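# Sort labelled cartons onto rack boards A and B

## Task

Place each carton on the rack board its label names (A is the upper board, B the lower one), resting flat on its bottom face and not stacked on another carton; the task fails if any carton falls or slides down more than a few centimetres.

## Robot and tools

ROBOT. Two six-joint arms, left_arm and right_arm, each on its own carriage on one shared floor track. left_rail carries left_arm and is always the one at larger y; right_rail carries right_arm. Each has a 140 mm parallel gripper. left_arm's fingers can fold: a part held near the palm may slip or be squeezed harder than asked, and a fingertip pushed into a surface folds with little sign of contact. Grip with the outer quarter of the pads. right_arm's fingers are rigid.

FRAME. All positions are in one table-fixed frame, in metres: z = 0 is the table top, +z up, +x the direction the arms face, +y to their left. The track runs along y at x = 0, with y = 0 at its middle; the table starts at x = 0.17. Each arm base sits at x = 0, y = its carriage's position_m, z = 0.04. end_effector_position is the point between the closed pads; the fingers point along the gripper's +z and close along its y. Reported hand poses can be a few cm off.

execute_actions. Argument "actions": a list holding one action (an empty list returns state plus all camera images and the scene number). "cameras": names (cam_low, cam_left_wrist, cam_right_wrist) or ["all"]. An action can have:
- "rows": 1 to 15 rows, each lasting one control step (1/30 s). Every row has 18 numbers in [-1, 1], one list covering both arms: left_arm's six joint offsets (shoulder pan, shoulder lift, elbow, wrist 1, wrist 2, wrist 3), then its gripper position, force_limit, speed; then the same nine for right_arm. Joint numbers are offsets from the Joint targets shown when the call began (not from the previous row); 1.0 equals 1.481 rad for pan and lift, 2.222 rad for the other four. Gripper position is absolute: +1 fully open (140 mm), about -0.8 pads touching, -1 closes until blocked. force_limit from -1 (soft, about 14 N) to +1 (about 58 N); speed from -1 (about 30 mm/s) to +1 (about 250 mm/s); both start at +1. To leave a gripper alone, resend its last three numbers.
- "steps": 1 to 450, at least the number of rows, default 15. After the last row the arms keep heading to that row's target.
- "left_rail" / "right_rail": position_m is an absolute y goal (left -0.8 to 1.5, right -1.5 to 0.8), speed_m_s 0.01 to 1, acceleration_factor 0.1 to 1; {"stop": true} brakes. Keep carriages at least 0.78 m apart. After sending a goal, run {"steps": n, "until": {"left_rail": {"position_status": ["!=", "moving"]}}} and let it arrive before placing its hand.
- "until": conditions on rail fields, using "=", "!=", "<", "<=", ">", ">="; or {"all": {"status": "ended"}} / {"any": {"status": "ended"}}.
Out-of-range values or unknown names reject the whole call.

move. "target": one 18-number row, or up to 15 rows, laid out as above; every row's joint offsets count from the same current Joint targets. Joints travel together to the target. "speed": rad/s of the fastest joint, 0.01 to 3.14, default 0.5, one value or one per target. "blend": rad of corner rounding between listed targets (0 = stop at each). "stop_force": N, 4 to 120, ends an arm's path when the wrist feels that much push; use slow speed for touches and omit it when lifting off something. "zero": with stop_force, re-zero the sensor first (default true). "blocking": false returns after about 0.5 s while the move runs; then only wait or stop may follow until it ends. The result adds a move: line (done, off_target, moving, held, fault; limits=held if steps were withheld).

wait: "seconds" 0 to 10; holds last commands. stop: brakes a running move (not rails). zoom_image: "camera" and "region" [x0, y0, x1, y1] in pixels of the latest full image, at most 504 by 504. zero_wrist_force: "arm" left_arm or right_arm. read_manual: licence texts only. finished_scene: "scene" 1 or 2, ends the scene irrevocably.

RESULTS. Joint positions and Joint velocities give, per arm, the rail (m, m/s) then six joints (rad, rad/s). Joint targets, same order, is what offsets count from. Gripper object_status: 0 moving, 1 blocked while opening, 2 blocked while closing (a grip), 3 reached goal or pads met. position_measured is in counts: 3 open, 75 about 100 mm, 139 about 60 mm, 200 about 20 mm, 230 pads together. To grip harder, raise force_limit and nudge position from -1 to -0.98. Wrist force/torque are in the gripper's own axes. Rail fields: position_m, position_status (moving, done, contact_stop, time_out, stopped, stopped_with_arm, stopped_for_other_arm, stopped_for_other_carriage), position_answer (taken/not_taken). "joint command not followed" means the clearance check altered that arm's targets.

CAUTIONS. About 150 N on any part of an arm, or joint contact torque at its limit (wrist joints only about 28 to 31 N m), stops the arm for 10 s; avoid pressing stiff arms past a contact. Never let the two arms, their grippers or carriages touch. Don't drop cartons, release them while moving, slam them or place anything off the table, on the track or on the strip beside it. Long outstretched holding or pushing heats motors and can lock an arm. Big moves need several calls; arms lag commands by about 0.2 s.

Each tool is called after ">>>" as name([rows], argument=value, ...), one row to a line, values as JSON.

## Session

>>> execute_actions(actions=[])

Scene clock: 0.00 s.
left_arm: end_effector_position=(+0.3563, +0.7786, +0.5790) position_measured=3 object_status=3 end_effector_quat_wxyz=(+0.000, +0.000, +1.000, +0.000) | right_arm: end_effector_position=(+0.3563, -0.6214, +0.5790) position_measured=3 object_status=3 end_effector_quat_wxyz=(+0.000, +0.000, +1.000, +0.000)
Joint positions: left_arm=[0.7 -0.281 -2.157 1.821 -1.235 -1.571 -0.28] | right_arm=[-0.7 -0.28 -2.157 1.821 -1.235 -1.571 -0.28]
Joint velocities: within noise
Joint torques (N m): no reading
Wrist force (N): no reading
Wrist torque (N m): no reading
Wrist force, peak (N): no reading
Joint targets: left_arm=[0.700 -0.281 -2.157 1.821 -1.235 -1.571 -0.280] | right_arm=[-0.700 -0.280 -2.157 1.821 -1.235 -1.571 -0.280]
Tool commands: left_gripper/position=+1.0 left_gripper/force_limit=+1.0 left_gripper/speed=+1.0 right_gripper/position=+1.0 right_gripper/force_limit=+1.0 right_gripper/speed=+1.0
left_rail: position_m=0.700 position_status=done
right_rail: position_m=-0.700 position_status=done

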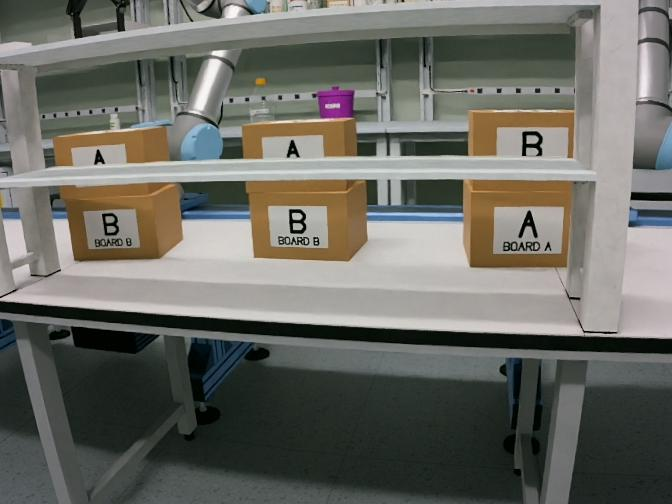

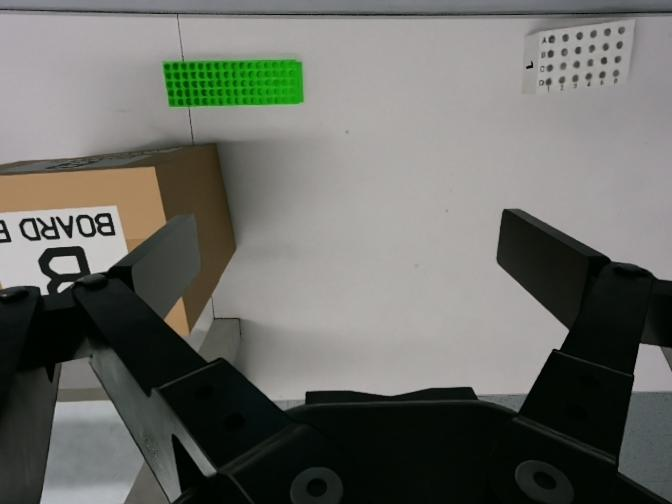

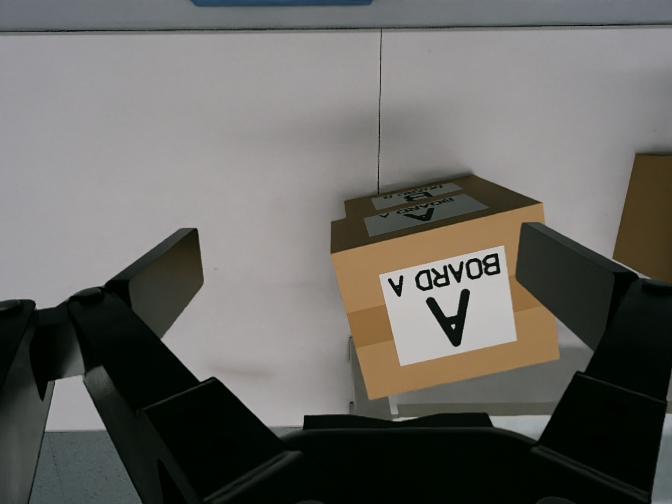

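>>> execute_actions([
  {"left_rail":{"position_m":0.85},"right_rail":{"position_m":0.0},"steps":200,"until":{"all":{"status":"ended"}}},
], cameras=["all"])

>>> zoom_image(camera="cam_right_wrist", region=[80, 120, 420, 420])

>>> execute_actions([
  {"left_rail":{"position_m":0.555},"right_rail":{"position_m":-0.56},"steps":200,"until":{"all":{"status":"ended"}}},
], cameras=["all"])

>>> zoom_image(camera="cam_right_wrist", region=[180, 150, 520, 450])

>>> zoom_image(camera="cam_left_wrist", region=[80, 120, 420, 420])

>>> zoom_image(camera="cam_low", region=[40, 90, 380, 280])

Scene clock: 12.03 s.
left_arm: end_effector_position=(+0.3563, +0.9286, +0.5790) position_measured=3 object_status=3 end_effector_quat_wxyz=(+0.000, +0.000, +1.000, +0.000) | right_arm: end_effector_position=(+0.3563, +0.0786, +0.5790) position_measured=3 object_status=3 end_effector_quat_wxyz=(+0.000, +0.000, +1.000, +0.000)
Joint positions: left_arm=[0.85 -0.281 -2.157 1.821 -1.235 -1.571 -0.28] | right_arm=[0 -0.28 -2.157 1.821 -1.235 -1.571 -0.28]
Joint torques (N m): left_arm=[-0.97 2.75 -51.55 -4.1 0.25 -0.5] | right_arm=[-1.65 3.24 -42.66 -4.72 0.27 0.11]
Wrist force (N): left_arm=[-0.2 -0.3 -0.1] | right_arm=[0.1 0.0 0.1]
Wrist torque (N m): left_arm=[-0.09 0.04 0.00] | right_arm=[-0.01 -0.02 0.00]
Wrist force, peak (N): left_arm=[-0.1 -1.8 0.0] | right_arm=[0.1 -2.1 0.0]
Joint targets: left_arm=[0.850 -0.281 -2.157 1.821 -1.235 -1.571 -0.280] | right_arm=[0.000 -0.280 -2.157 1.821 -1.235 -1.571 -0.280]
Tool commands: left_gripper/position=+1.0 left_gripper/force_limit=+1.0 left_gripper/speed=+1.0 right_gripper/position=+1.0 right_gripper/force_limit=+1.0 right_gripper/speed=+1.0
left_rail: position_m=0.850 position_status=done
right_rail: position_m=0.000 position_status=done
camera_calibration:
cam_left_wrist: T_world_to_cam=[[0.00214105, 0.999833, 0.0181292, -0.930658], [0.941022, -0.00814831, 0.338248, -0.527473], [0.338339, 0.0163358, -0.940882, 0.591783], [0, 0, 0, 1]] pos_world=[0.298133, 0.916537, 0.752087]
cam_right_wrist: T_world_to_cam=[[0.0224336, 0.999667, 0.0127834, -0.0869436], [0.95045, -0.0252913, 0.309847, -0.514326], [0.310067, 0.00519896, -0.950701, 0.615589], [0, 0, 0, 1]] pos_world=[0.299918, 0.0707062, 0.745714]

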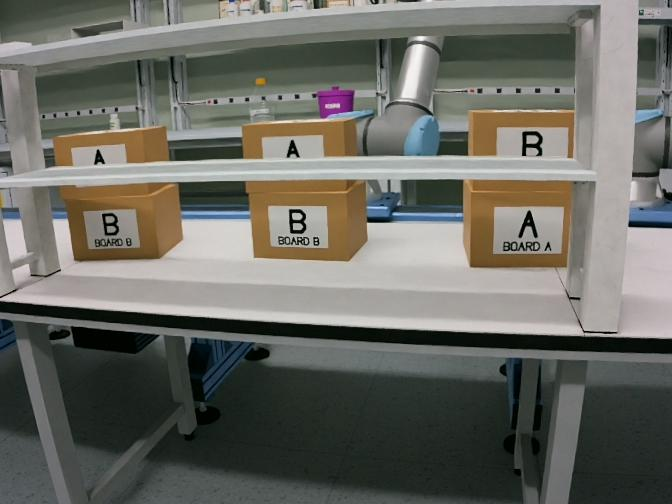

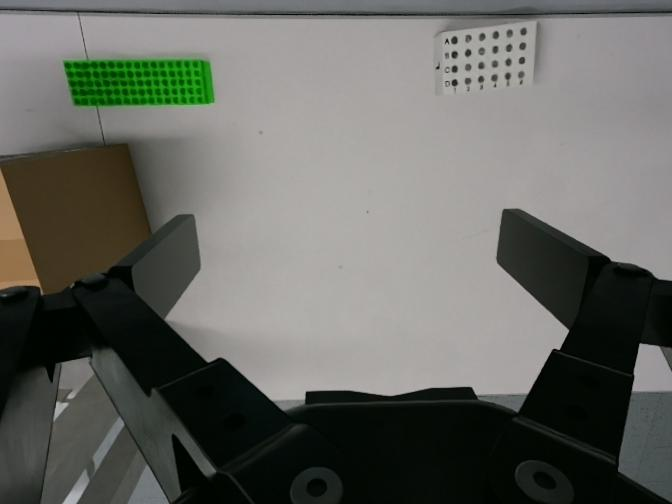

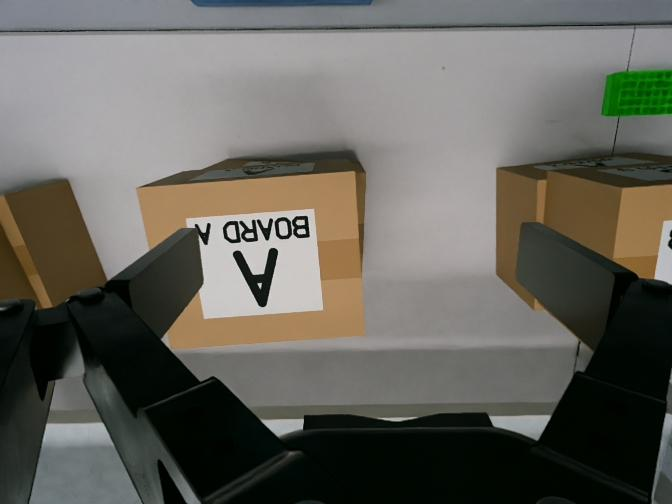

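Scaled by 1.482.

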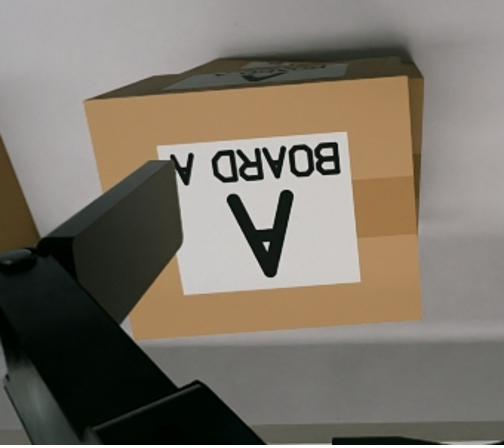

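Scene clock: 14.13 s.
left_arm: end_effector_position=(+0.3563, +0.6336, +0.5790) position_measured=3 object_status=3 end_effector_quat_wxyz=(+0.000, +0.000, +1.000, +0.000) | right_arm: end_effector_position=(+0.3563, -0.4814, +0.5790) position_measured=3 object_status=3 end_effector_quat_wxyz=(+0.000, +0.000, +1.000, +0.000)
Joint positions: left_arm=[0.555 -0.281 -2.157 1.821 -1.235 -1.571 -0.28] | right_arm=[-0.56 -0.28 -2.157 1.821 -1.235 -1.571 -0.28]
Joint torques (N m): left_arm=[-1.65 4.19 -50.56 -4.21 -0.22 -0.1] | right_arm=[-2.01 4.01 -43.47 -4.8 0.25 0.41]
Wrist force (N): left_arm=[0.2 -0.2 0.0] | right_arm=[-0.2 -0.2 0.0]
Wrist torque (N m): left_arm=[-0.05 -0.05 0.00] | right_arm=[-0.05 0.05 0.00]
Wrist force, peak (N): left_arm=[0.2 1.9 0.2] | right_arm=[0.1 2.2 0.0]
Joint targets: left_arm=[0.555 -0.281 -2.157 1.821 -1.235 -1.571 -0.280] | right_arm=[-0.560 -0.280 -2.157 1.821 -1.235 -1.571 -0.280]
Tool commands: left_gripper/position=+1.0 left_gripper/force_limit=+1.0 left_gripper/speed=+1.0 right_gripper/position=+1.0 right_gripper/force_limit=+1.0 right_gripper/speed=+1.0
left_rail: position_m=0.555 position_status=done
right_rail: position_m=-0.560 position_status=done
camera_calibration:
cam_left_wrist: T_world_to_cam=[[0.00214105, 0.999833, 0.0181292, -0.635707], [0.941022, -0.00814831, 0.338248, -0.529877], [0.338339, 0.0163358, -0.940882, 0.596602], [0, 0, 0, 1]] pos_world=[0.298133, 0.621537, 0.752087]
cam_right_wrist: T_world_to_cam=[[0.0224336, 0.999667, 0.0127834, 0.47287], [0.95045, -0.0252913, 0.309847, -0.528489], [0.310067, 0.00519896, -0.950701, 0.6185], [0, 0, 0, 1]] pos_world=[0.299918, -0.489294, 0.745714]

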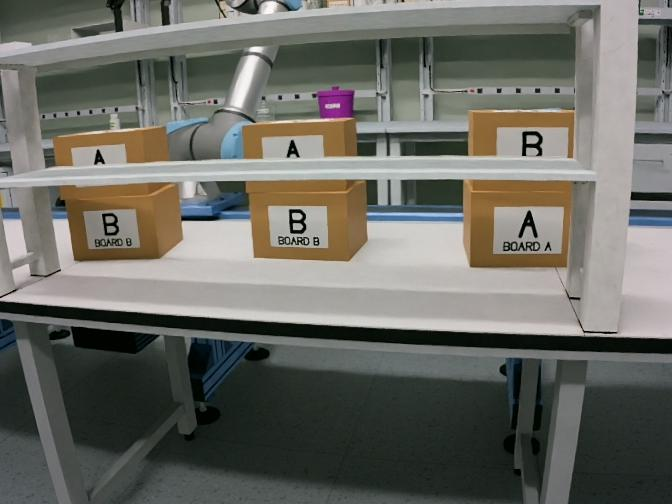

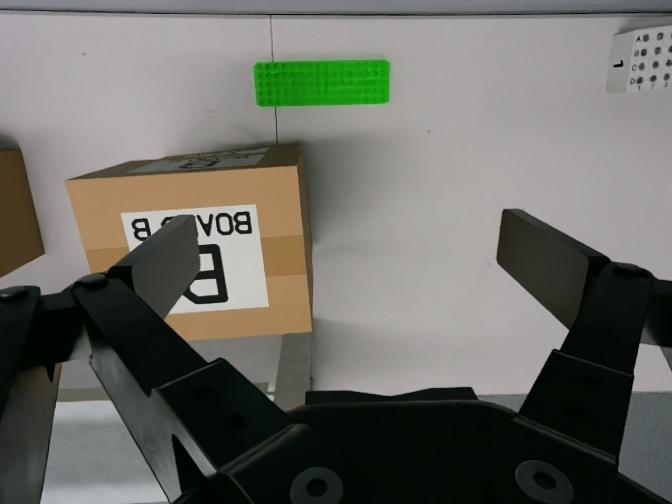

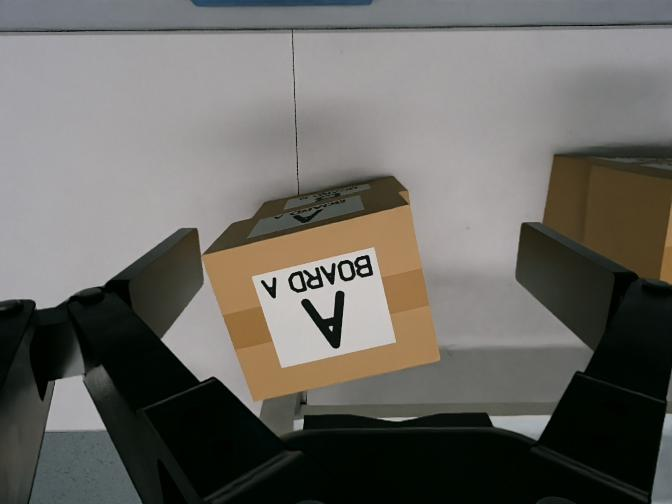

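Scaled by 1.482.

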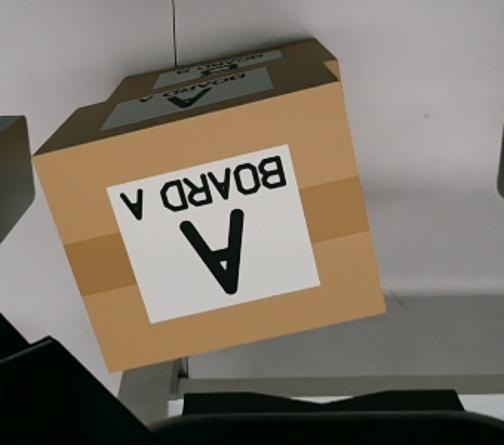

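Scaled by 1.482.

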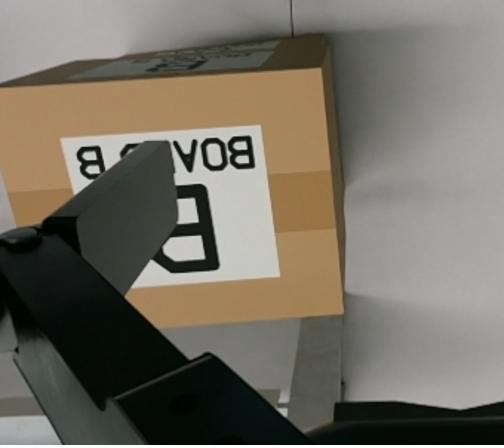

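Scaled by 1.482.

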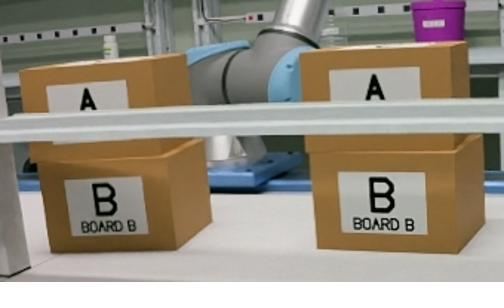

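>>> execute_actions([
  {"left_rail":{"position_m":0.765},"right_rail":{"position_m":-0.792},"steps":200,"until":{"all":{"status":"ended"}}},
])

>>> move(target=[-0.9635,0.1735,-0.032,0.6233,0.8028,-0.5809,-1,0,0,0.8535,0.1735,-0.032,0.6233,1,0.8329,-1,0,0], speed=1)

>>> move([
  [0,0.135,0.1288,-0.2188,0,0,-1,0,0,0,0.135,0.1288,-0.2188,0.6997,0,-1,0,0],
  [0,0.313,0.24,-0.4486,0,0,-1,0,0,0,0.313,0.24,-0.4486,0.6997,0,-1,0,0],
], speed=0.7, cameras=["all"])

Scene clock: 49.63 s.
left_arm: end_effector_position=(+0.3563, +0.8436, +0.5790) position_measured=3 object_status=3 end_effector_quat_wxyz=(+0.000, +0.000, +1.000, +0.000) | right_arm: end_effector_position=(+0.3563, -0.7134, +0.5790) position_measured=3 object_status=3 end_effector_quat_wxyz=(+0.000, +0.000, +1.000, +0.000)
Joint positions: left_arm=[0.765 -0.281 -2.157 1.821 -1.235 -1.571 -0.28] | right_arm=[-0.792 -0.28 -2.157 1.821 -1.235 -1.571 -0.28]
Joint torques (N m): left_arm=[-1.28 3.18 -50.78 -4.06 0.39 0.15] | right_arm=[-2.14 3.91 -42.51 -4.83 0.02 0.56]
Wrist force (N): left_arm=[-0.2 -0.1 0.0] | right_arm=[0.0 -0.3 -0.1]
Wrist torque (N m): left_arm=[-0.02 0.05 0.00] | right_arm=[-0.07 0.01 0.00]
Wrist force, peak (N): left_arm=[-0.1 -2.4 0.0] | right_arm=[0.4 -1.7 0.1]
Joint targets: left_arm=[0.765 -0.281 -2.157 1.821 -1.235 -1.571 -0.280] | right_arm=[-0.792 -0.280 -2.157 1.821 -1.235 -1.571 -0.280]
Tool commands: left_gripper/position=+1.0 left_gripper/force_limit=+1.0 left_gripper/speed=+1.0 right_gripper/position=+1.0 right_gripper/force_limit=+1.0 right_gripper/speed=+1.0
left_rail: position_m=0.765 position_status=done
right_rail: position_m=-0.792 position_status=done

Scene clock: 52.60 s.
left_arm: end_effector_position=(+0.4424, +0.2608, +0.7661) position_measured=233 object_status=3 end_effector_quat_wxyz=(+0.579, +0.579, +0.406, +0.405) | right_arm: end_effector_position=(-0.0528, -0.0679, +0.7661) position_measured=233 object_status=3 end_effector_quat_wxyz=(+0.697, -0.697, -0.117, +0.117)
Joint positions: left_arm=[0.765 -1.708 -1.9 1.75 0.15 0.213 -1.571] | right_arm=[-0.792 0.984 -1.9 1.75 0.15 0.651 1.57]
Joint torques (N m): left_arm=[-13.85 0.38 -60.09 2.48 2.4 -2.63] | right_arm=[11.28 -3.96 -51.15 1.25 3.73 2.75]
Wrist force (N): left_arm=[0.0 -0.4 0.2] | right_arm=[0.1 1.2 0.7]
Wrist torque (N m): left_arm=[-0.01 0.10 -0.31] | right_arm=[-0.42 -0.21 -0.42]
Wrist force, peak (N): left_arm=[-2.9 -0.5 -1.4] | right_arm=[0.4 -4.3 -0.8]
Joint targets: left_arm=[0.765 -1.708 -1.900 1.750 0.150 0.213 -1.571] | right_arm=[-0.792 0.984 -1.900 1.750 0.150 0.651 1.570]
left_rail: position_m=0.765 position_status=done
right_rail: position_m=-0.792 position_status=done
move: done

Scene clock: 56.87 s.
left_arm: end_effector_position=(+0.4296, +0.1680, +0.2798) position_measured=233 object_status=3 end_effector_quat_wxyz=(+0.579, +0.579, +0.405, +0.405) | right_arm: end_effector_position=(+0.4303, -0.1955, +0.2798) position_measured=233 object_status=3 end_effector_quat_wxyz=(+0.579, -0.579, +0.405, -0.406)
Joint positions: left_arm=[0.765 -1.708 -1.436 2.283 -0.847 0.213 -1.571] | right_arm=[-0.792 0.984 -1.436 2.283 -0.847 2.206 1.57]
Joint torques (N m): left_arm=[-7.58 -26.64 -22.22 -2.69 -1.71 -2.31] | right_arm=[8.33 -32.05 -21.15 -6.22 3.45 2.75]
Wrist force (N): left_arm=[0.0 -0.2 0.5] | right_arm=[-0.4 1.6 1.0]
Wrist torque (N m): left_arm=[0.00 0.08 -0.30] | right_arm=[-0.33 -0.12 -0.42]
Wrist force, peak (N): left_arm=[0.7 -3.2 0.4] | right_arm=[-0.4 4.6 0.3]
Joint targets: left_arm=[0.765 -1.708 -1.436 2.283 -0.847 0.213 -1.571] | right_arm=[-0.792 0.984 -1.436 2.283 -0.847 2.206 1.570]
left_rail: position_m=0.765 position_status=done
right_rail: position_m=-0.792 position_status=done
move: done
camera_calibration:
cam_left_wrist: T_world_to_cam=[[-0.0176569, 0.00463634, 0.999833, -0.264035], [-0.640215, -0.768157, -0.00774404, 0.402463], [0.767993, -0.640245, 0.0165315, -0.0441777], [0, 0, 0, 1]] pos_world=[0.286929, 0.282094, 0.267838]
cam_right_wrist: T_world_to_cam=[[-0.0194878, 0.0159805, -0.999682, 0.29829], [-0.61591, 0.787433, 0.0245941, 0.413864], [0.787576, 0.616194, -0.00550276, -0.0407641], [0, 0, 0, 1]] pos_world=[0.292821, -0.305538, 0.287792]

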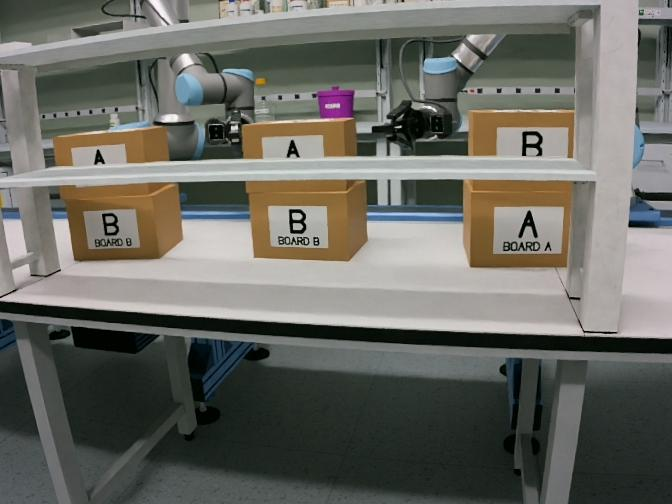

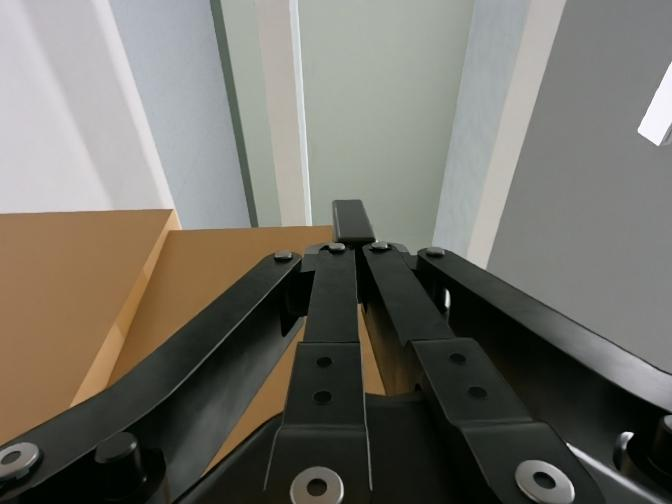

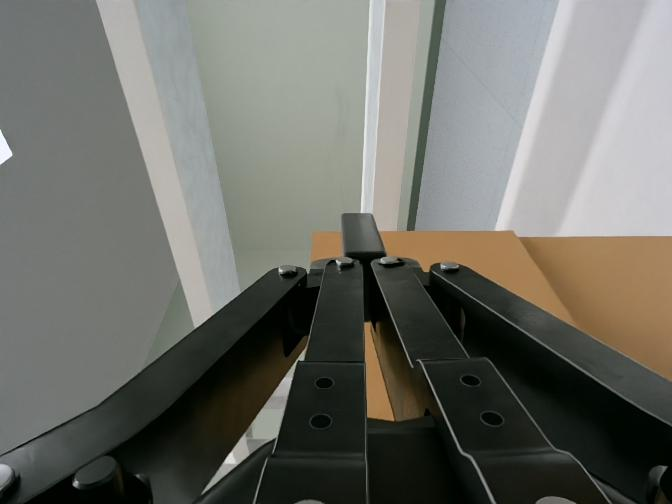

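>>> move(target=[0,0.04,0.0096,-0.0363,0,0,-1,0,0,0,0.04,0.0096,-0.0363,0,0,-1,0,0], speed=0.2)

>>> move(target=[0.0113,0.0583,-0.0547,0.0158,0.0076,0,-1,0,0,0.0466,0.0583,-0.0547,0.0158,0.0311,0,-1,0,0], speed=0.035, stop_force=32, cameras=["all"])

Scene clock: 69.20 s.
left_arm: end_effector_position=(+0.4295, +0.1679, +0.2448) position_measured=233 object_status=3 end_effector_quat_wxyz=(+0.579, +0.579, +0.405, +0.405) | right_arm: end_effector_position=(+0.4304, -0.1954, +0.2448) position_measured=233 object_status=3 end_effector_quat_wxyz=(+0.579, -0.579, +0.405, -0.406)
Joint positions: left_arm=[0.765 -1.708 -1.377 2.304 -0.927 0.213 -1.571] | right_arm=[-0.792 0.984 -1.377 2.304 -0.927 2.206 1.57]
Joint torques (N m): left_arm=[-0.98 -29.05 -19.66 -3.84 -1.59 -2.17] | right_arm=[8.32 -36.76 -18.29 -6.91 1 2.79]
Wrist force (N): left_arm=[0.2 -0.4 0.3] | right_arm=[-0.4 0.8 1.7]
Wrist torque (N m): left_arm=[-0.04 0.05 -0.29] | right_arm=[-0.44 -0.11 -0.38]
Wrist force, peak (N): left_arm=[0.0 -1.3 -0.1] | right_arm=[-0.5 1.9 1.6]
Joint targets: left_arm=[0.765 -1.708 -1.377 2.304 -0.928 0.213 -1.571] | right_arm=[-0.792 0.984 -1.377 2.304 -0.928 2.206 1.570]
left_rail: position_m=0.765 position_status=done
right_rail: position_m=-0.792 position_status=done
move: done

Scene clock: 73.23 s.
left_arm: end_effector_position=(+0.4294, +0.1160, +0.2450) position_measured=233 object_status=3 end_effector_quat_wxyz=(+0.579, +0.579, +0.406, +0.405) | right_arm: end_effector_position=(+0.4311, -0.1434, +0.2450) position_measured=233 object_status=3 end_effector_quat_wxyz=(+0.579, -0.579, +0.406, -0.406)
Joint positions: left_arm=[0.765 -1.694 -1.308 2.207 -0.899 0.226 -1.571] | right_arm=[-0.792 1.039 -1.307 2.207 -0.899 2.262 1.57]
Joint torques (N m): left_arm=[-27.87 -64.51 -32.53 -5.47 4.38 -1.29] | right_arm=[-3.83 -56 -26.32 -6.01 -14.89 1.98]
Wrist force (N): left_arm=[27.9 16.7 -16.1] | right_arm=[26.2 -10.9 -13.8]
Wrist torque (N m): left_arm=[-0.51 0.96 -0.52] | right_arm=[0.07 0.40 -0.22]
Wrist force, peak (N): left_arm=[35.7 20.0 -22.2] | right_arm=[36.2 -12.6 -19.7]
Joint targets: left_arm=[0.765 -1.694 -1.308 2.207 -0.899 0.226 -1.571] | right_arm=[-0.792 1.039 -1.307 2.207 -0.899 2.262 1.570]
left_rail: position_m=0.765 position_status=done
right_rail: position_m=-0.792 position_status=done
move: contact (left_arm, right_arm); left_arm: the elbow is farthest, 0.025 rad from its target; right_arm: the elbow is farthest, 0.024 rad from its target
camera_calibration:
cam_left_wrist: T_world_to_cam=[[-0.0176574, 0.00463136, 0.999833, -0.228902], [-0.639998, -0.768337, -0.00774357, 0.362023], [0.768173, -0.640028, 0.0165309, -0.0769059], [0, 0, 0, 1]] pos_world=[0.28673, 0.229994, 0.232938]
cam_right_wrist: T_world_to_cam=[[-0.0195424, 0.0160657, -0.99968, 0.262619], [-0.615626, 0.787652, 0.0246929, 0.37406], [0.787797, 0.615911, -0.00550213, -0.0738883], [0, 0, 0, 1]] pos_world=[0.293622, -0.25334, 0.252892]

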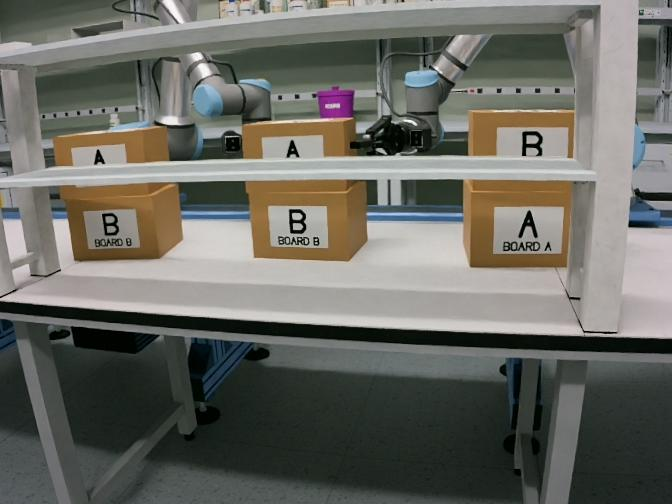

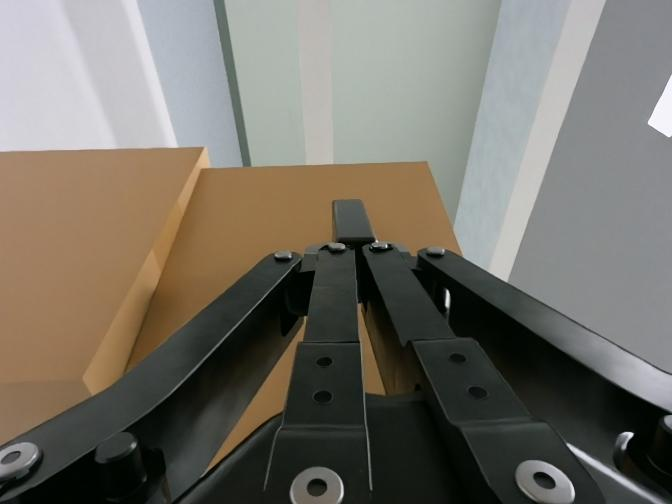

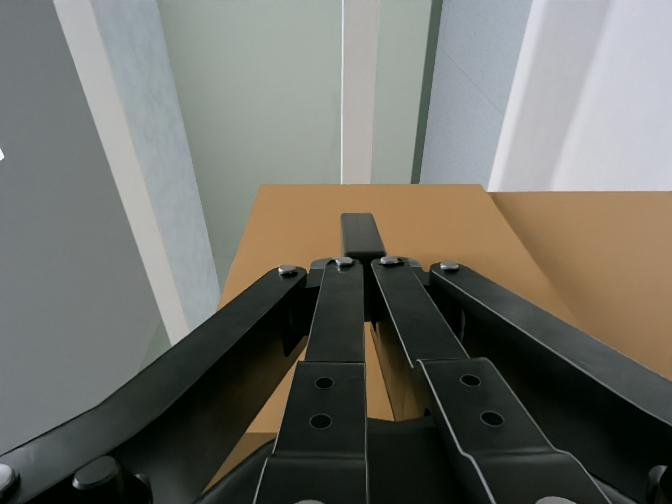

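>>> move([
  [0,0.0014,-0.0010,0.0001,0,0,-1,0,0,0,0.0014,-0.0010,0.0001,0,0,-1,0,0],
  [0,-0.0620,-0.0185,0.0599,0,0,-1,0,0,0,-0.0620,-0.0185,0.0599,0,0,-1,0,0],
], speed=0.1, blend=0.001)

Scene clock: 131.67 s.
left_arm: end_effector_position=(+0.4292, +0.1148, +0.3081) position_measured=233 object_status=3 end_effector_quat_wxyz=(+0.579, +0.579, +0.406, +0.405) | right_arm: end_effector_position=(+0.4317, -0.1423, +0.3081) position_measured=233 object_status=3 end_effector_quat_wxyz=(+0.579, -0.579, +0.406, -0.406)
Joint positions: left_arm=[0.765 -1.694 -1.4 2.166 -0.766 0.226 -1.571] | right_arm=[-0.792 1.039 -1.399 2.166 -0.766 2.262 1.57]
Joint torques (N m): left_arm=[-22.67 -76.46 -72.32 -1.55 21.72 1] | right_arm=[28.78 -69.7 -62.36 -3.43 -10.17 -0.49]
Wrist force (N): left_arm=[38.5 -7.6 -13.6] | right_arm=[39.1 10.4 -11.4]
Wrist torque (N m): left_arm=[0.16 1.37 -0.21] | right_arm=[-0.55 0.70 -0.48]
Wrist force, peak (N): left_arm=[52.2 -7.9 -18.5] | right_arm=[53.0 12.2 -16.5]
Joint targets: left_arm=[0.765 -1.694 -1.400 2.166 -0.766 0.226 -1.571] | right_arm=[-0.792 1.039 -1.399 2.166 -0.766 2.262 1.570]
left_rail: position_m=0.765 position_status=done
right_rail: position_m=-0.792 position_status=done
move: done

>>> move([
  [0,-0.0536,-0.0232,0.0589,0,0,-1,0,0,0,-0.0536,-0.0232,0.0589,0,0,-1,0,0],
  [0,-0.0967,-0.0513,0.1157,0,0,-1,0,0,0,-0.0967,-0.0513,0.1157,0,0,-1,0,0],
  [0,-0.1300,-0.0841,0.1707,0,0,-1,0,0,0,-0.1300,-0.0841,0.1707,0,0,-1,0,0],
  [0,-0.1539,-0.1213,0.2238,0,0,-1,0,0,0,-0.1539,-0.1213,0.2238,0,0,-1,0,0],
  [0,-0.1671,-0.1552,0.2665,0,0,-1,0,0,0,-0.1671,-0.1552,0.2665,0,0,-1,0,0],
], speed=0.14, blend=0.01, cameras=["cam_low"])

Scene clock: 145.27 s.
left_arm: end_effector_position=(+0.4292, +0.1147, +0.6127) position_measured=233 object_status=3 end_effector_quat_wxyz=(+0.579, +0.579, +0.406, +0.405) | right_arm: end_effector_position=(+0.4317, -0.1422, +0.6128) position_measured=233 object_status=3 end_effector_quat_wxyz=(+0.579, -0.579, +0.406, -0.406)
Joint positions: left_arm=[0.765 -1.694 -1.647 1.821 -0.174 0.226 -1.571] | right_arm=[-0.792 1.039 -1.647 1.821 -0.174 2.262 1.57]
Joint torques (N m): left_arm=[-22.66 -46.93 -76.56 -1.95 15.77 1.35] | right_arm=[16.67 -45.17 -65.61 -3.93 -19.79 -0.43]
Wrist force (N): left_arm=[44.4 -7.7 -15.5] | right_arm=[45.0 10.6 -14.1]
Wrist torque (N m): left_arm=[0.17 1.55 -0.21] | right_arm=[-0.58 0.88 -0.45]
Wrist force, peak (N): left_arm=[57.4 -7.8 -20.4] | right_arm=[58.7 12.1 -18.2]
Joint targets: left_arm=[0.765 -1.694 -1.647 1.821 -0.174 0.226 -1.571] | right_arm=[-0.792 1.039 -1.647 1.821 -0.174 2.262 1.570]
left_rail: position_m=0.765 position_status=done
right_rail: position_m=-0.792 position_status=done
move: done
Images, in order (width x height): cam_low 672x504.

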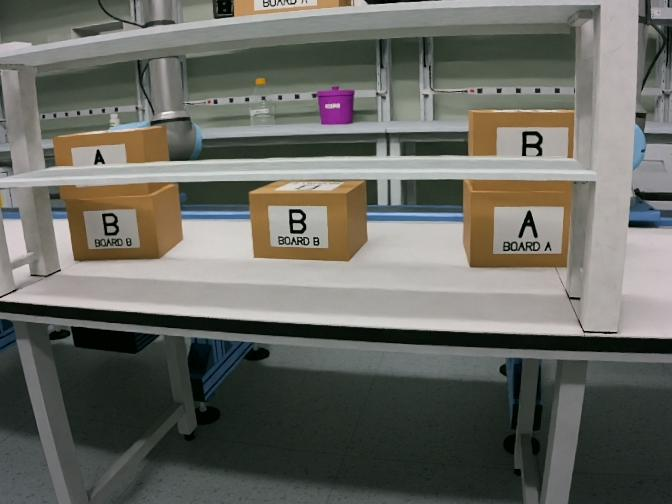

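>>> move([
  [0.0708,0.0162,-0.0100,-0.0008,0.0472,0,-1,0,0,-0.0594,0.0162,-0.0100,-0.0008,-0.0396,0,-1,0,0],
  [0.1395,0.0380,-0.0239,-0.0014,0.0930,0,-1,0,0,-0.1136,0.0380,-0.0239,-0.0014,-0.0757,0,-1,0,0],
  [0.2051,0.0646,-0.0417,-0.0014,0.1367,0,-1,0,0,-0.1625,0.0646,-0.0417,-0.0014,-0.1083,0,-1,0,0],
  [0.2666,0.0956,-0.0633,-0.0005,0.1777,0,-1,0,0,-0.2061,0.0956,-0.0633,-0.0005,-0.1374,0,-1,0,0],
  [0.3286,0.1337,-0.0911,0.0020,0.2190,0,-1,0,0,-0.2481,0.1337,-0.0911,0.0020,-0.1653,0,-1,0,0],
  [0.3893,0.1785,-0.1261,0.0071,0.2595,0,-1,0,0,-0.2875,0.1785,-0.1261,0.0071,-0.1916,0,-1,0,0],
], speed=0.12, blend=0.005, stop_force=40, cameras=["cam_low"])

Scene clock: 178.23 s.
left_arm: end_effector_position=(+0.7738, +0.1142, +0.6126) position_measured=233 object_status=3 end_effector_quat_wxyz=(+0.579, +0.579, +0.406, +0.405) | right_arm: end_effector_position=(+0.7752, -0.1424, +0.6127) position_measured=233 object_status=3 end_effector_quat_wxyz=(+0.579, -0.579, +0.406, -0.406)
Joint positions: left_arm=[0.765 -1.118 -1.383 1.541 -0.158 0.803 -1.571] | right_arm=[-0.792 0.613 -1.382 1.54 -0.158 1.836 1.57]
Joint torques (N m): left_arm=[-22.15 -39.08 -77.38 -3.35 23.27 0.91] | right_arm=[20.36 -53.31 -63.61 -3.78 -23.11 -0.34]
Wrist force (N): left_arm=[42.1 -8.0 -14.5] | right_arm=[43.1 10.4 -12.4]
Wrist torque (N m): left_arm=[0.17 1.50 -0.20] | right_arm=[-0.59 0.70 -0.54]
Wrist force, peak (N): left_arm=[53.4 -8.4 -18.8] | right_arm=[54.9 11.4 -16.6]
Joint targets: left_arm=[0.765 -1.118 -1.383 1.541 -0.158 0.803 -1.571] | right_arm=[-0.792 0.613 -1.382 1.540 -0.158 1.836 1.570]
left_rail: position_m=0.765 position_status=done
right_rail: position_m=-0.792 position_status=done
move: done
Images, in order (width x height): cam_low 672x504.

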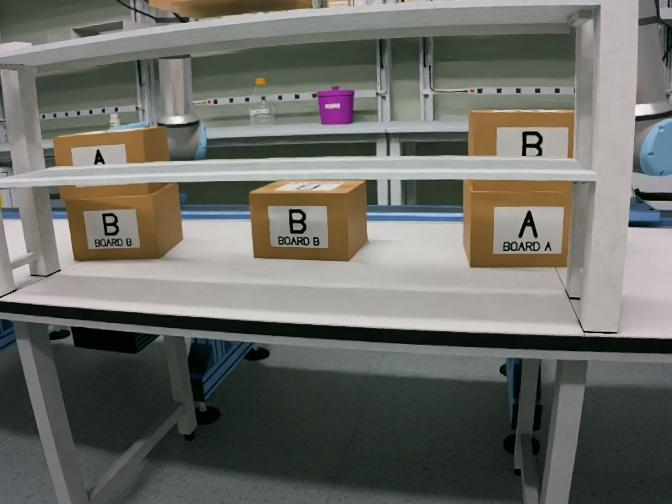

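>>> move([
  [0,0.0090,0.0265,-0.0325,0,0,-1,0,0,0,0.0090,0.0265,-0.0325,0,0,-1,0,0],
  [0,0.0205,0.0496,-0.0633,0,0,-1,0,0,0,0.0205,0.0496,-0.0633,0,0,-1,0,0],
], speed=0.03, blend=0.005, stop_force=11, cameras=["cam_low"])

>>> execute_actions([
  {"left_rail":{"position_m":0.795,"acceleration_factor":0.2},"right_rail":{"position_m":-0.822,"acceleration_factor":0.2},"steps":90,"until":{"all":{"status":"ended"}}},
], cameras=["all"])

Scene clock: 188.80 s.
left_arm: end_effector_position=(+0.7739, +0.1140, +0.5770) position_measured=233 object_status=3 end_effector_quat_wxyz=(+0.579, +0.579, +0.406, +0.405) | right_arm: end_effector_position=(+0.7755, -0.1422, +0.5770) position_measured=233 object_status=3 end_effector_quat_wxyz=(+0.579, -0.579, +0.406, -0.406)
Joint positions: left_arm=[0.765 -1.118 -1.371 1.591 -0.22 0.803 -1.571] | right_arm=[-0.792 0.613 -1.371 1.591 -0.22 1.836 1.57]
Joint torques (N m): left_arm=[-31.72 -70.34 -70.61 -2.4 21.99 1.29] | right_arm=[29.27 -68.82 -57.86 -1.83 -21.69 -0.4]
Wrist force (N): left_arm=[46.2 0.9 -17.6] | right_arm=[47.0 1.3 -16.3]
Wrist torque (N m): left_arm=[-0.01 1.62 -0.33] | right_arm=[-0.46 0.74 -0.39]
Wrist force, peak (N): left_arm=[48.2 10.2 -20.5] | right_arm=[47.1 -6.0 -20.2]
Joint targets: left_arm=[0.765 -1.118 -1.371 1.591 -0.220 0.803 -1.571] | right_arm=[-0.792 0.613 -1.371 1.591 -0.220 1.836 1.570]
left_rail: position_m=0.765 position_status=done
right_rail: position_m=-0.792 position_status=done
move: contact (left_arm, right_arm); path passed 0 of 2 targets; left_arm: the wrist 1 is farthest, 0.079 rad from its target; right_arm: the wrist 1 is farthest, 0.079 rad from its target
Images, in order (width x height): cam_low 672x504.

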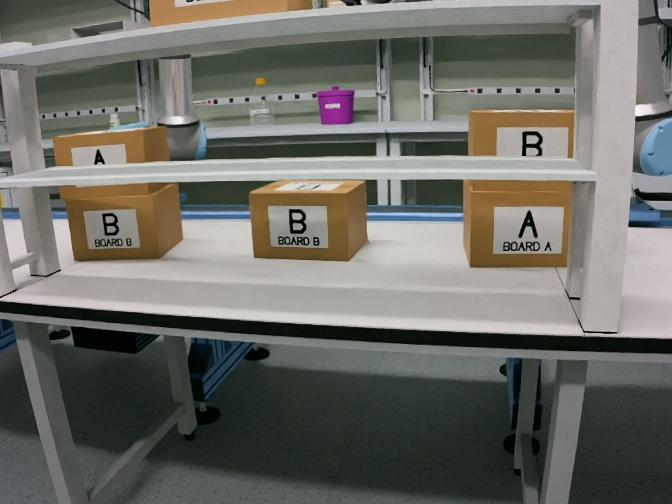

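Scene clock: 189.97 s.
left_arm: end_effector_position=(+0.7739, +0.1440, +0.5770) position_measured=233 object_status=3 end_effector_quat_wxyz=(+0.579, +0.579, +0.406, +0.405) | right_arm: end_effector_position=(+0.7754, -0.1722, +0.5770) position_measured=233 object_status=3 end_effector_quat_wxyz=(+0.579, -0.579, +0.406, -0.406)
Joint positions: left_arm=[0.795 -1.118 -1.371 1.591 -0.22 0.803 -1.571] | right_arm=[-0.822 0.613 -1.371 1.591 -0.22 1.836 1.57]
Joint torques (N m): left_arm=[9.08 -72.96 -38.8 -2.74 -1.67 1.05] | right_arm=[-14.51 -68.96 -34.98 -2.44 2.99 -0.44]
Wrist force (N): left_arm=[0.2 -0.3 0.2] | right_arm=[1.6 -1.1 2.2]
Wrist torque (N m): left_arm=[-0.02 0.07 -0.28] | right_arm=[-0.91 -0.59 -0.42]
Wrist force, peak (N): left_arm=[46.3 1.1 -17.6] | right_arm=[46.8 1.9 -16.6]
Joint targets: left_arm=[0.795 -1.118 -1.371 1.591 -0.220 0.803 -1.571] | right_arm=[-0.822 0.613 -1.371 1.591 -0.220 1.836 1.570]
Tool commands: left_gripper/position=-1.0 left_gripper/force_limit=+0.0 left_gripper/speed=+0.0 right_gripper/position=-1.0 right_gripper/force_limit=+0.0 right_gripper/speed=+0.0
left_rail: position_m=0.795 position_status=done
right_rail: position_m=-0.822 position_status=done
camera_calibration:
cam_left_wrist: T_world_to_cam=[[-0.0177479, 0.00483546, 0.999831, -0.554888], [-0.639941, -0.768386, -0.00764337, 0.606507], [0.768219, -0.639968, 0.0167316, -0.329267], [0, 0, 0, 1]] pos_world=[0.63123, 0.257994, 0.564939]
cam_right_wrist: T_world_to_cam=[[-0.0192247, 0.016314, -0.999682, 0.601475], [-0.615523, 0.787732, 0.0246921, 0.600467], [0.787885, 0.615802, -0.00510223, -0.325884], [0, 0, 0, 1]] pos_world=[0.637923, -0.28214, 0.584794]

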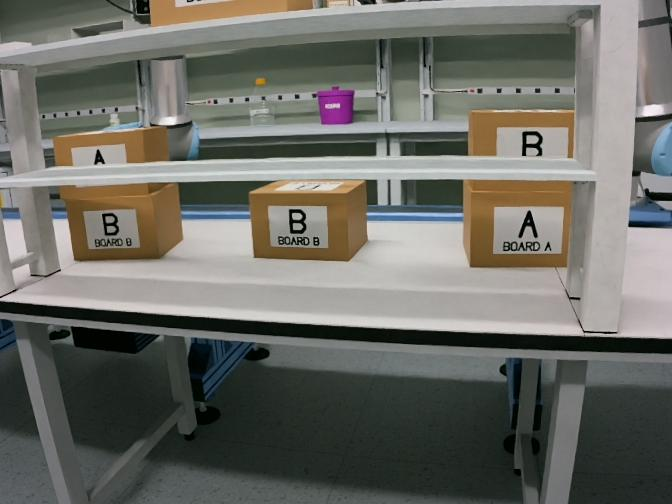

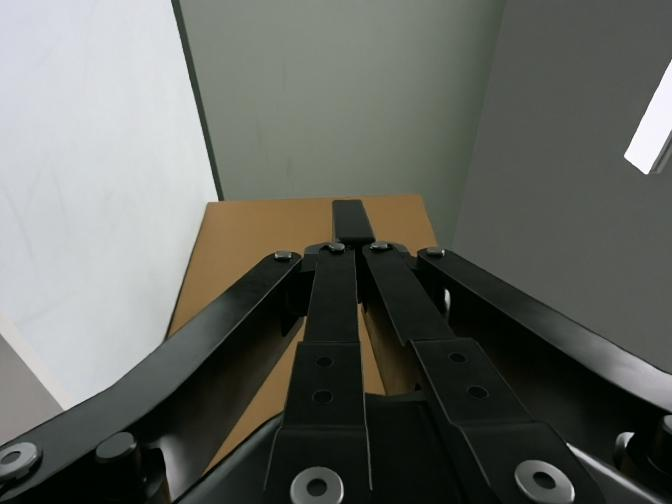

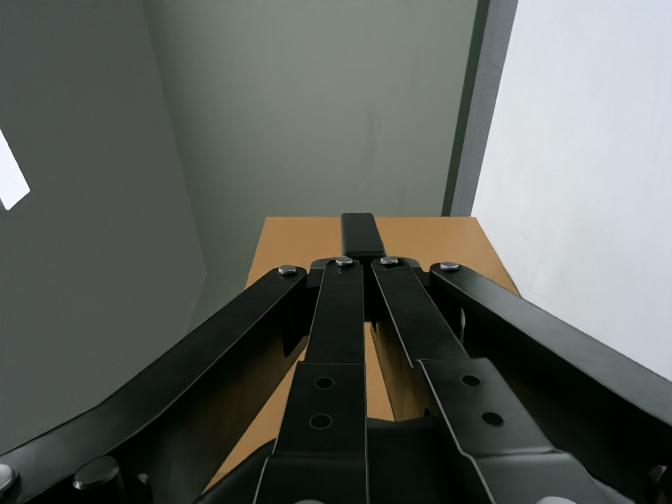

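>>> move([
  [-0.1475,-0.1352,0.0965,-0.0064,-0.0988,0,-1,0,0,0.0783,-0.1352,0.0965,-0.0064,0.0522,0,-1,0,0],
  [-0.3977,-0.2222,0.2004,-0.0522,-0.2656,0,-1,0,0,0.2505,-0.2222,0.2004,-0.0522,0.1664,0,-1,0,0],
], speed=0.4, blend=0.02)

>>> execute_actions([
  {"left_rail":{"position_m":0.775,"acceleration_factor":0.4},"right_rail":{"position_m":-0.782,"acceleration_factor":0.4},"steps":90,"until":{"all":{"status":"ended"}}},
], cameras=["all"])

Scene clock: 218.63 s.
left_arm: end_effector_position=(+0.4304, +0.1990, +0.5202) position_measured=233 object_status=3 end_effector_quat_wxyz=(+0.579, +0.579, +0.406, +0.406) | right_arm: end_effector_position=(+0.4299, -0.2253, +0.5202) position_measured=233 object_status=3 end_effector_quat_wxyz=(+0.579, -0.579, +0.405, -0.406)
Joint positions: left_arm=[0.795 -1.707 -1.701 2.036 -0.336 0.213 -1.571] | right_arm=[-0.822 0.984 -1.7 2.036 -0.336 2.206 1.57]
Joint torques (N m): left_arm=[-15.69 -54.72 -35.66 -3.64 -2.89 1.11] | right_arm=[10 -47.07 -33.27 -6.55 3.48 -0.57]
Wrist force (N): left_arm=[0.1 -0.1 0.2] | right_arm=[1.6 -0.6 2.1]
Wrist torque (N m): left_arm=[0.05 0.08 -0.30] | right_arm=[-0.83 -0.50 -0.40]
Wrist force, peak (N): left_arm=[2.0 -0.8 2.7] | right_arm=[2.6 -0.8 5.1]
Joint targets: left_arm=[0.795 -1.707 -1.701 2.036 -0.336 0.213 -1.571] | right_arm=[-0.822 0.985 -1.700 2.036 -0.336 2.206 1.570]
left_rail: position_m=0.795 position_status=done
right_rail: position_m=-0.822 position_status=done
move: done

Scene clock: 219.67 s.
left_arm: end_effector_position=(+0.4303, +0.1790, +0.5201) position_measured=233 object_status=3 end_effector_quat_wxyz=(+0.579, +0.579, +0.406, +0.406) | right_arm: end_effector_position=(+0.4298, -0.1853, +0.5202) position_measured=233 object_status=3 end_effector_quat_wxyz=(+0.579, -0.579, +0.405, -0.406)
Joint positions: left_arm=[0.775 -1.707 -1.701 2.036 -0.336 0.213 -1.571] | right_arm=[-0.782 0.985 -1.7 2.036 -0.336 2.206 1.57]
Joint torques (N m): left_arm=[-14.44 -48.38 -37.58 -2 -2.75 1.14] | right_arm=[9.01 -43.13 -36.25 -5.76 3.39 -0.77]
Wrist force (N): left_arm=[0.1 0.1 0.0] | right_arm=[1.3 -0.6 2.0]
Wrist torque (N m): left_arm=[0.09 0.09 -0.30] | right_arm=[-0.82 -0.44 -0.41]
Wrist force, peak (N): left_arm=[1.0 -0.5 -0.1] | right_arm=[2.4 -0.7 1.8]
Joint targets: left_arm=[0.775 -1.707 -1.701 2.036 -0.336 0.213 -1.571] | right_arm=[-0.782 0.985 -1.700 2.036 -0.336 2.206 1.570]
Tool commands: left_gripper/position=-1.0 left_gripper/force_limit=+0.0 left_gripper/speed=+0.0 right_gripper/position=-1.0 right_gripper/force_limit=+0.0 right_gripper/speed=+0.0
left_rail: position_m=0.775 position_status=done
right_rail: position_m=-0.782 position_status=done
camera_calibration:
cam_left_wrist: T_world_to_cam=[[-0.0175997, 0.00468759, 0.999834, -0.504268], [-0.639125, -0.769065, -0.00764461, 0.412843], [0.768902, -0.639153, 0.0165313, -0.0422016], [0, 0, 0, 1]] pos_world=[0.287432, 0.292894, 0.508038]
cam_right_wrist: T_world_to_cam=[[-0.0194036, 0.0161672, -0.999681, 0.538375], [-0.616527, 0.786946, 0.0246934, 0.399735], [0.787095, 0.61681, -0.00530212, -0.0451335], [0, 0, 0, 1]] pos_world=[0.292418, -0.295435, 0.528093]

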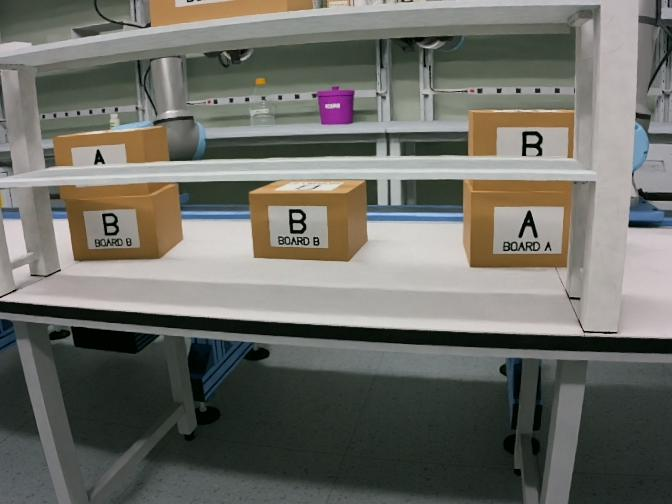

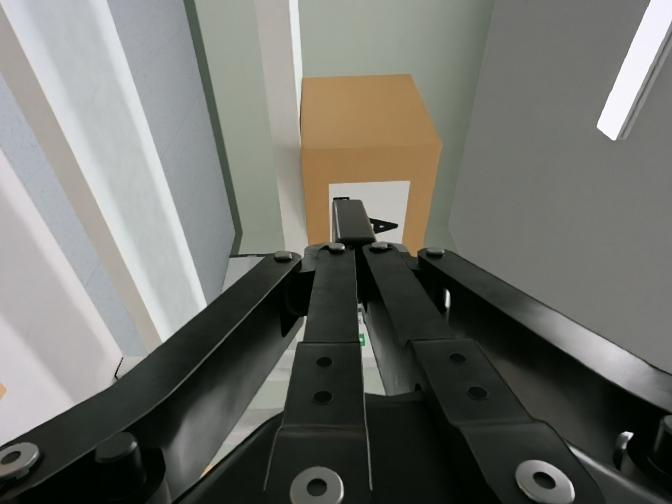

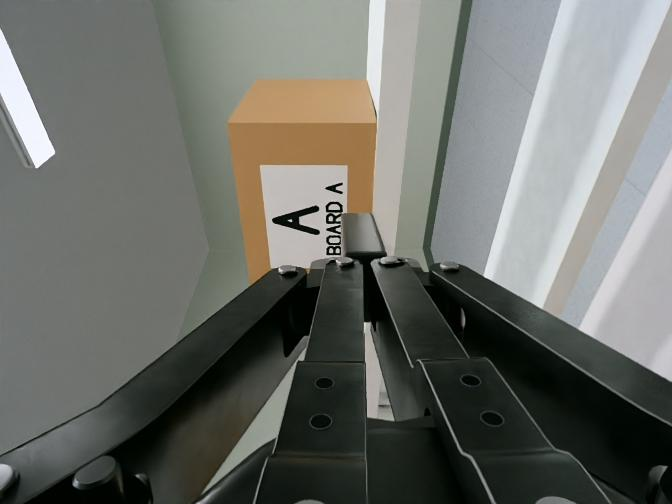

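>>> move([
  [0,0.1783,0.1113,-0.2299,0,0,-1,0,0,0,0.1783,0.1113,-0.2299,0,0,-1,0,0],
  [0,0.2859,0.1320,-0.3223,0,0,-1,0,0,0,0.2859,0.1320,-0.3223,0,0,-1,0,0],
  [0,0.3989,0.1392,-0.4048,0,0,-1,0,0,0,0.3989,0.1392,-0.4048,0,0,-1,0,0],
], speed=0.25, blend=0.02, stop_force=25, cameras=["all"])

Scene clock: 231.67 s.
left_arm: end_effector_position=(+0.4303, +0.1790, +0.1097) position_measured=233 object_status=3 end_effector_quat_wxyz=(+0.579, +0.579, +0.406, +0.406) | right_arm: end_effector_position=(+0.4298, -0.1853, +0.1095) position_measured=233 object_status=3 end_effector_quat_wxyz=(+0.579, -0.580, +0.405, -0.406)
Joint positions: left_arm=[0.775 -1.707 -1.11 2.346 -1.235 0.213 -1.571] | right_arm=[-0.782 0.985 -1.109 2.345 -1.235 2.206 1.57]
Joint torques (N m): left_arm=[9.89 -38.39 -5.69 -3.03 -1.42 1.29] | right_arm=[2.73 -46.03 -6.8 -6.51 3.34 -0.46]
Wrist force (N): left_arm=[-0.3 -0.2 0.5] | right_arm=[0.8 -0.9 2.6]
Wrist torque (N m): left_arm=[0.02 0.17 -0.28] | right_arm=[-0.91 -0.38 -0.39]
Wrist force, peak (N): left_arm=[0.1 -1.6 0.3] | right_arm=[1.4 -2.9 1.9]
Joint targets: left_arm=[0.775 -1.707 -1.110 2.346 -1.235 0.213 -1.571] | right_arm=[-0.782 0.985 -1.109 2.345 -1.235 2.206 1.570]
left_rail: position_m=0.775 position_status=done
right_rail: position_m=-0.782 position_status=done
move: done
camera_calibration:
cam_left_wrist: T_world_to_cam=[[-0.0176811, 0.00397142, 0.999836, -0.0938015], [-0.639113, -0.769069, -0.0082473, 0.409687], [0.76891, -0.639154, 0.0161362, -0.0354459], [0, 0, 0, 1]] pos_world=[0.287432, 0.292794, 0.0977368]
cam_right_wrist: T_world_to_cam=[[-0.0198341, 0.0155804, -0.999682, 0.127855], [-0.616516, 0.786961, 0.024497, 0.409899], [0.787093, 0.616806, -0.00600313, -0.0472279], [0, 0, 0, 1]] pos_world=[0.292418, -0.295436, 0.117489]

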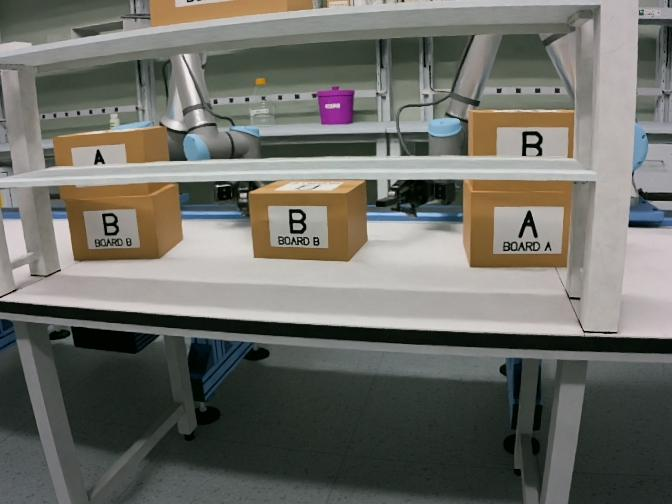

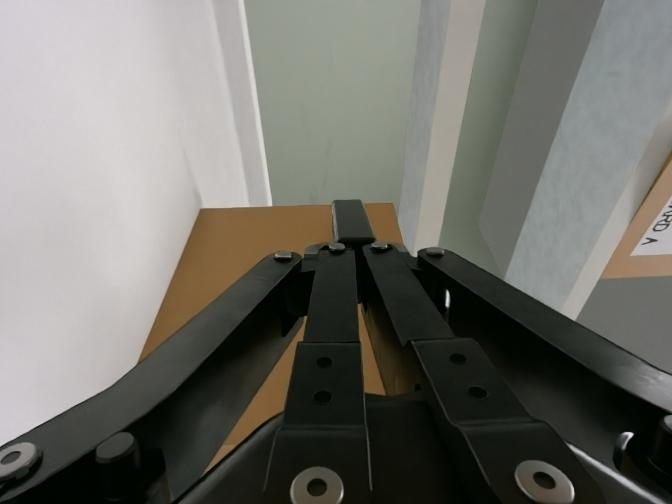

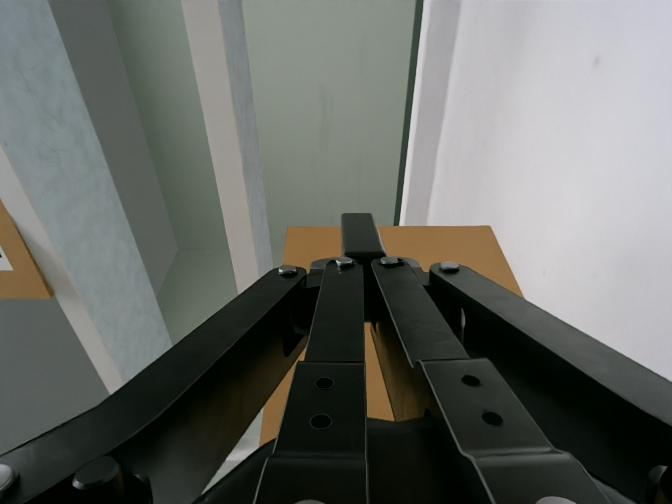

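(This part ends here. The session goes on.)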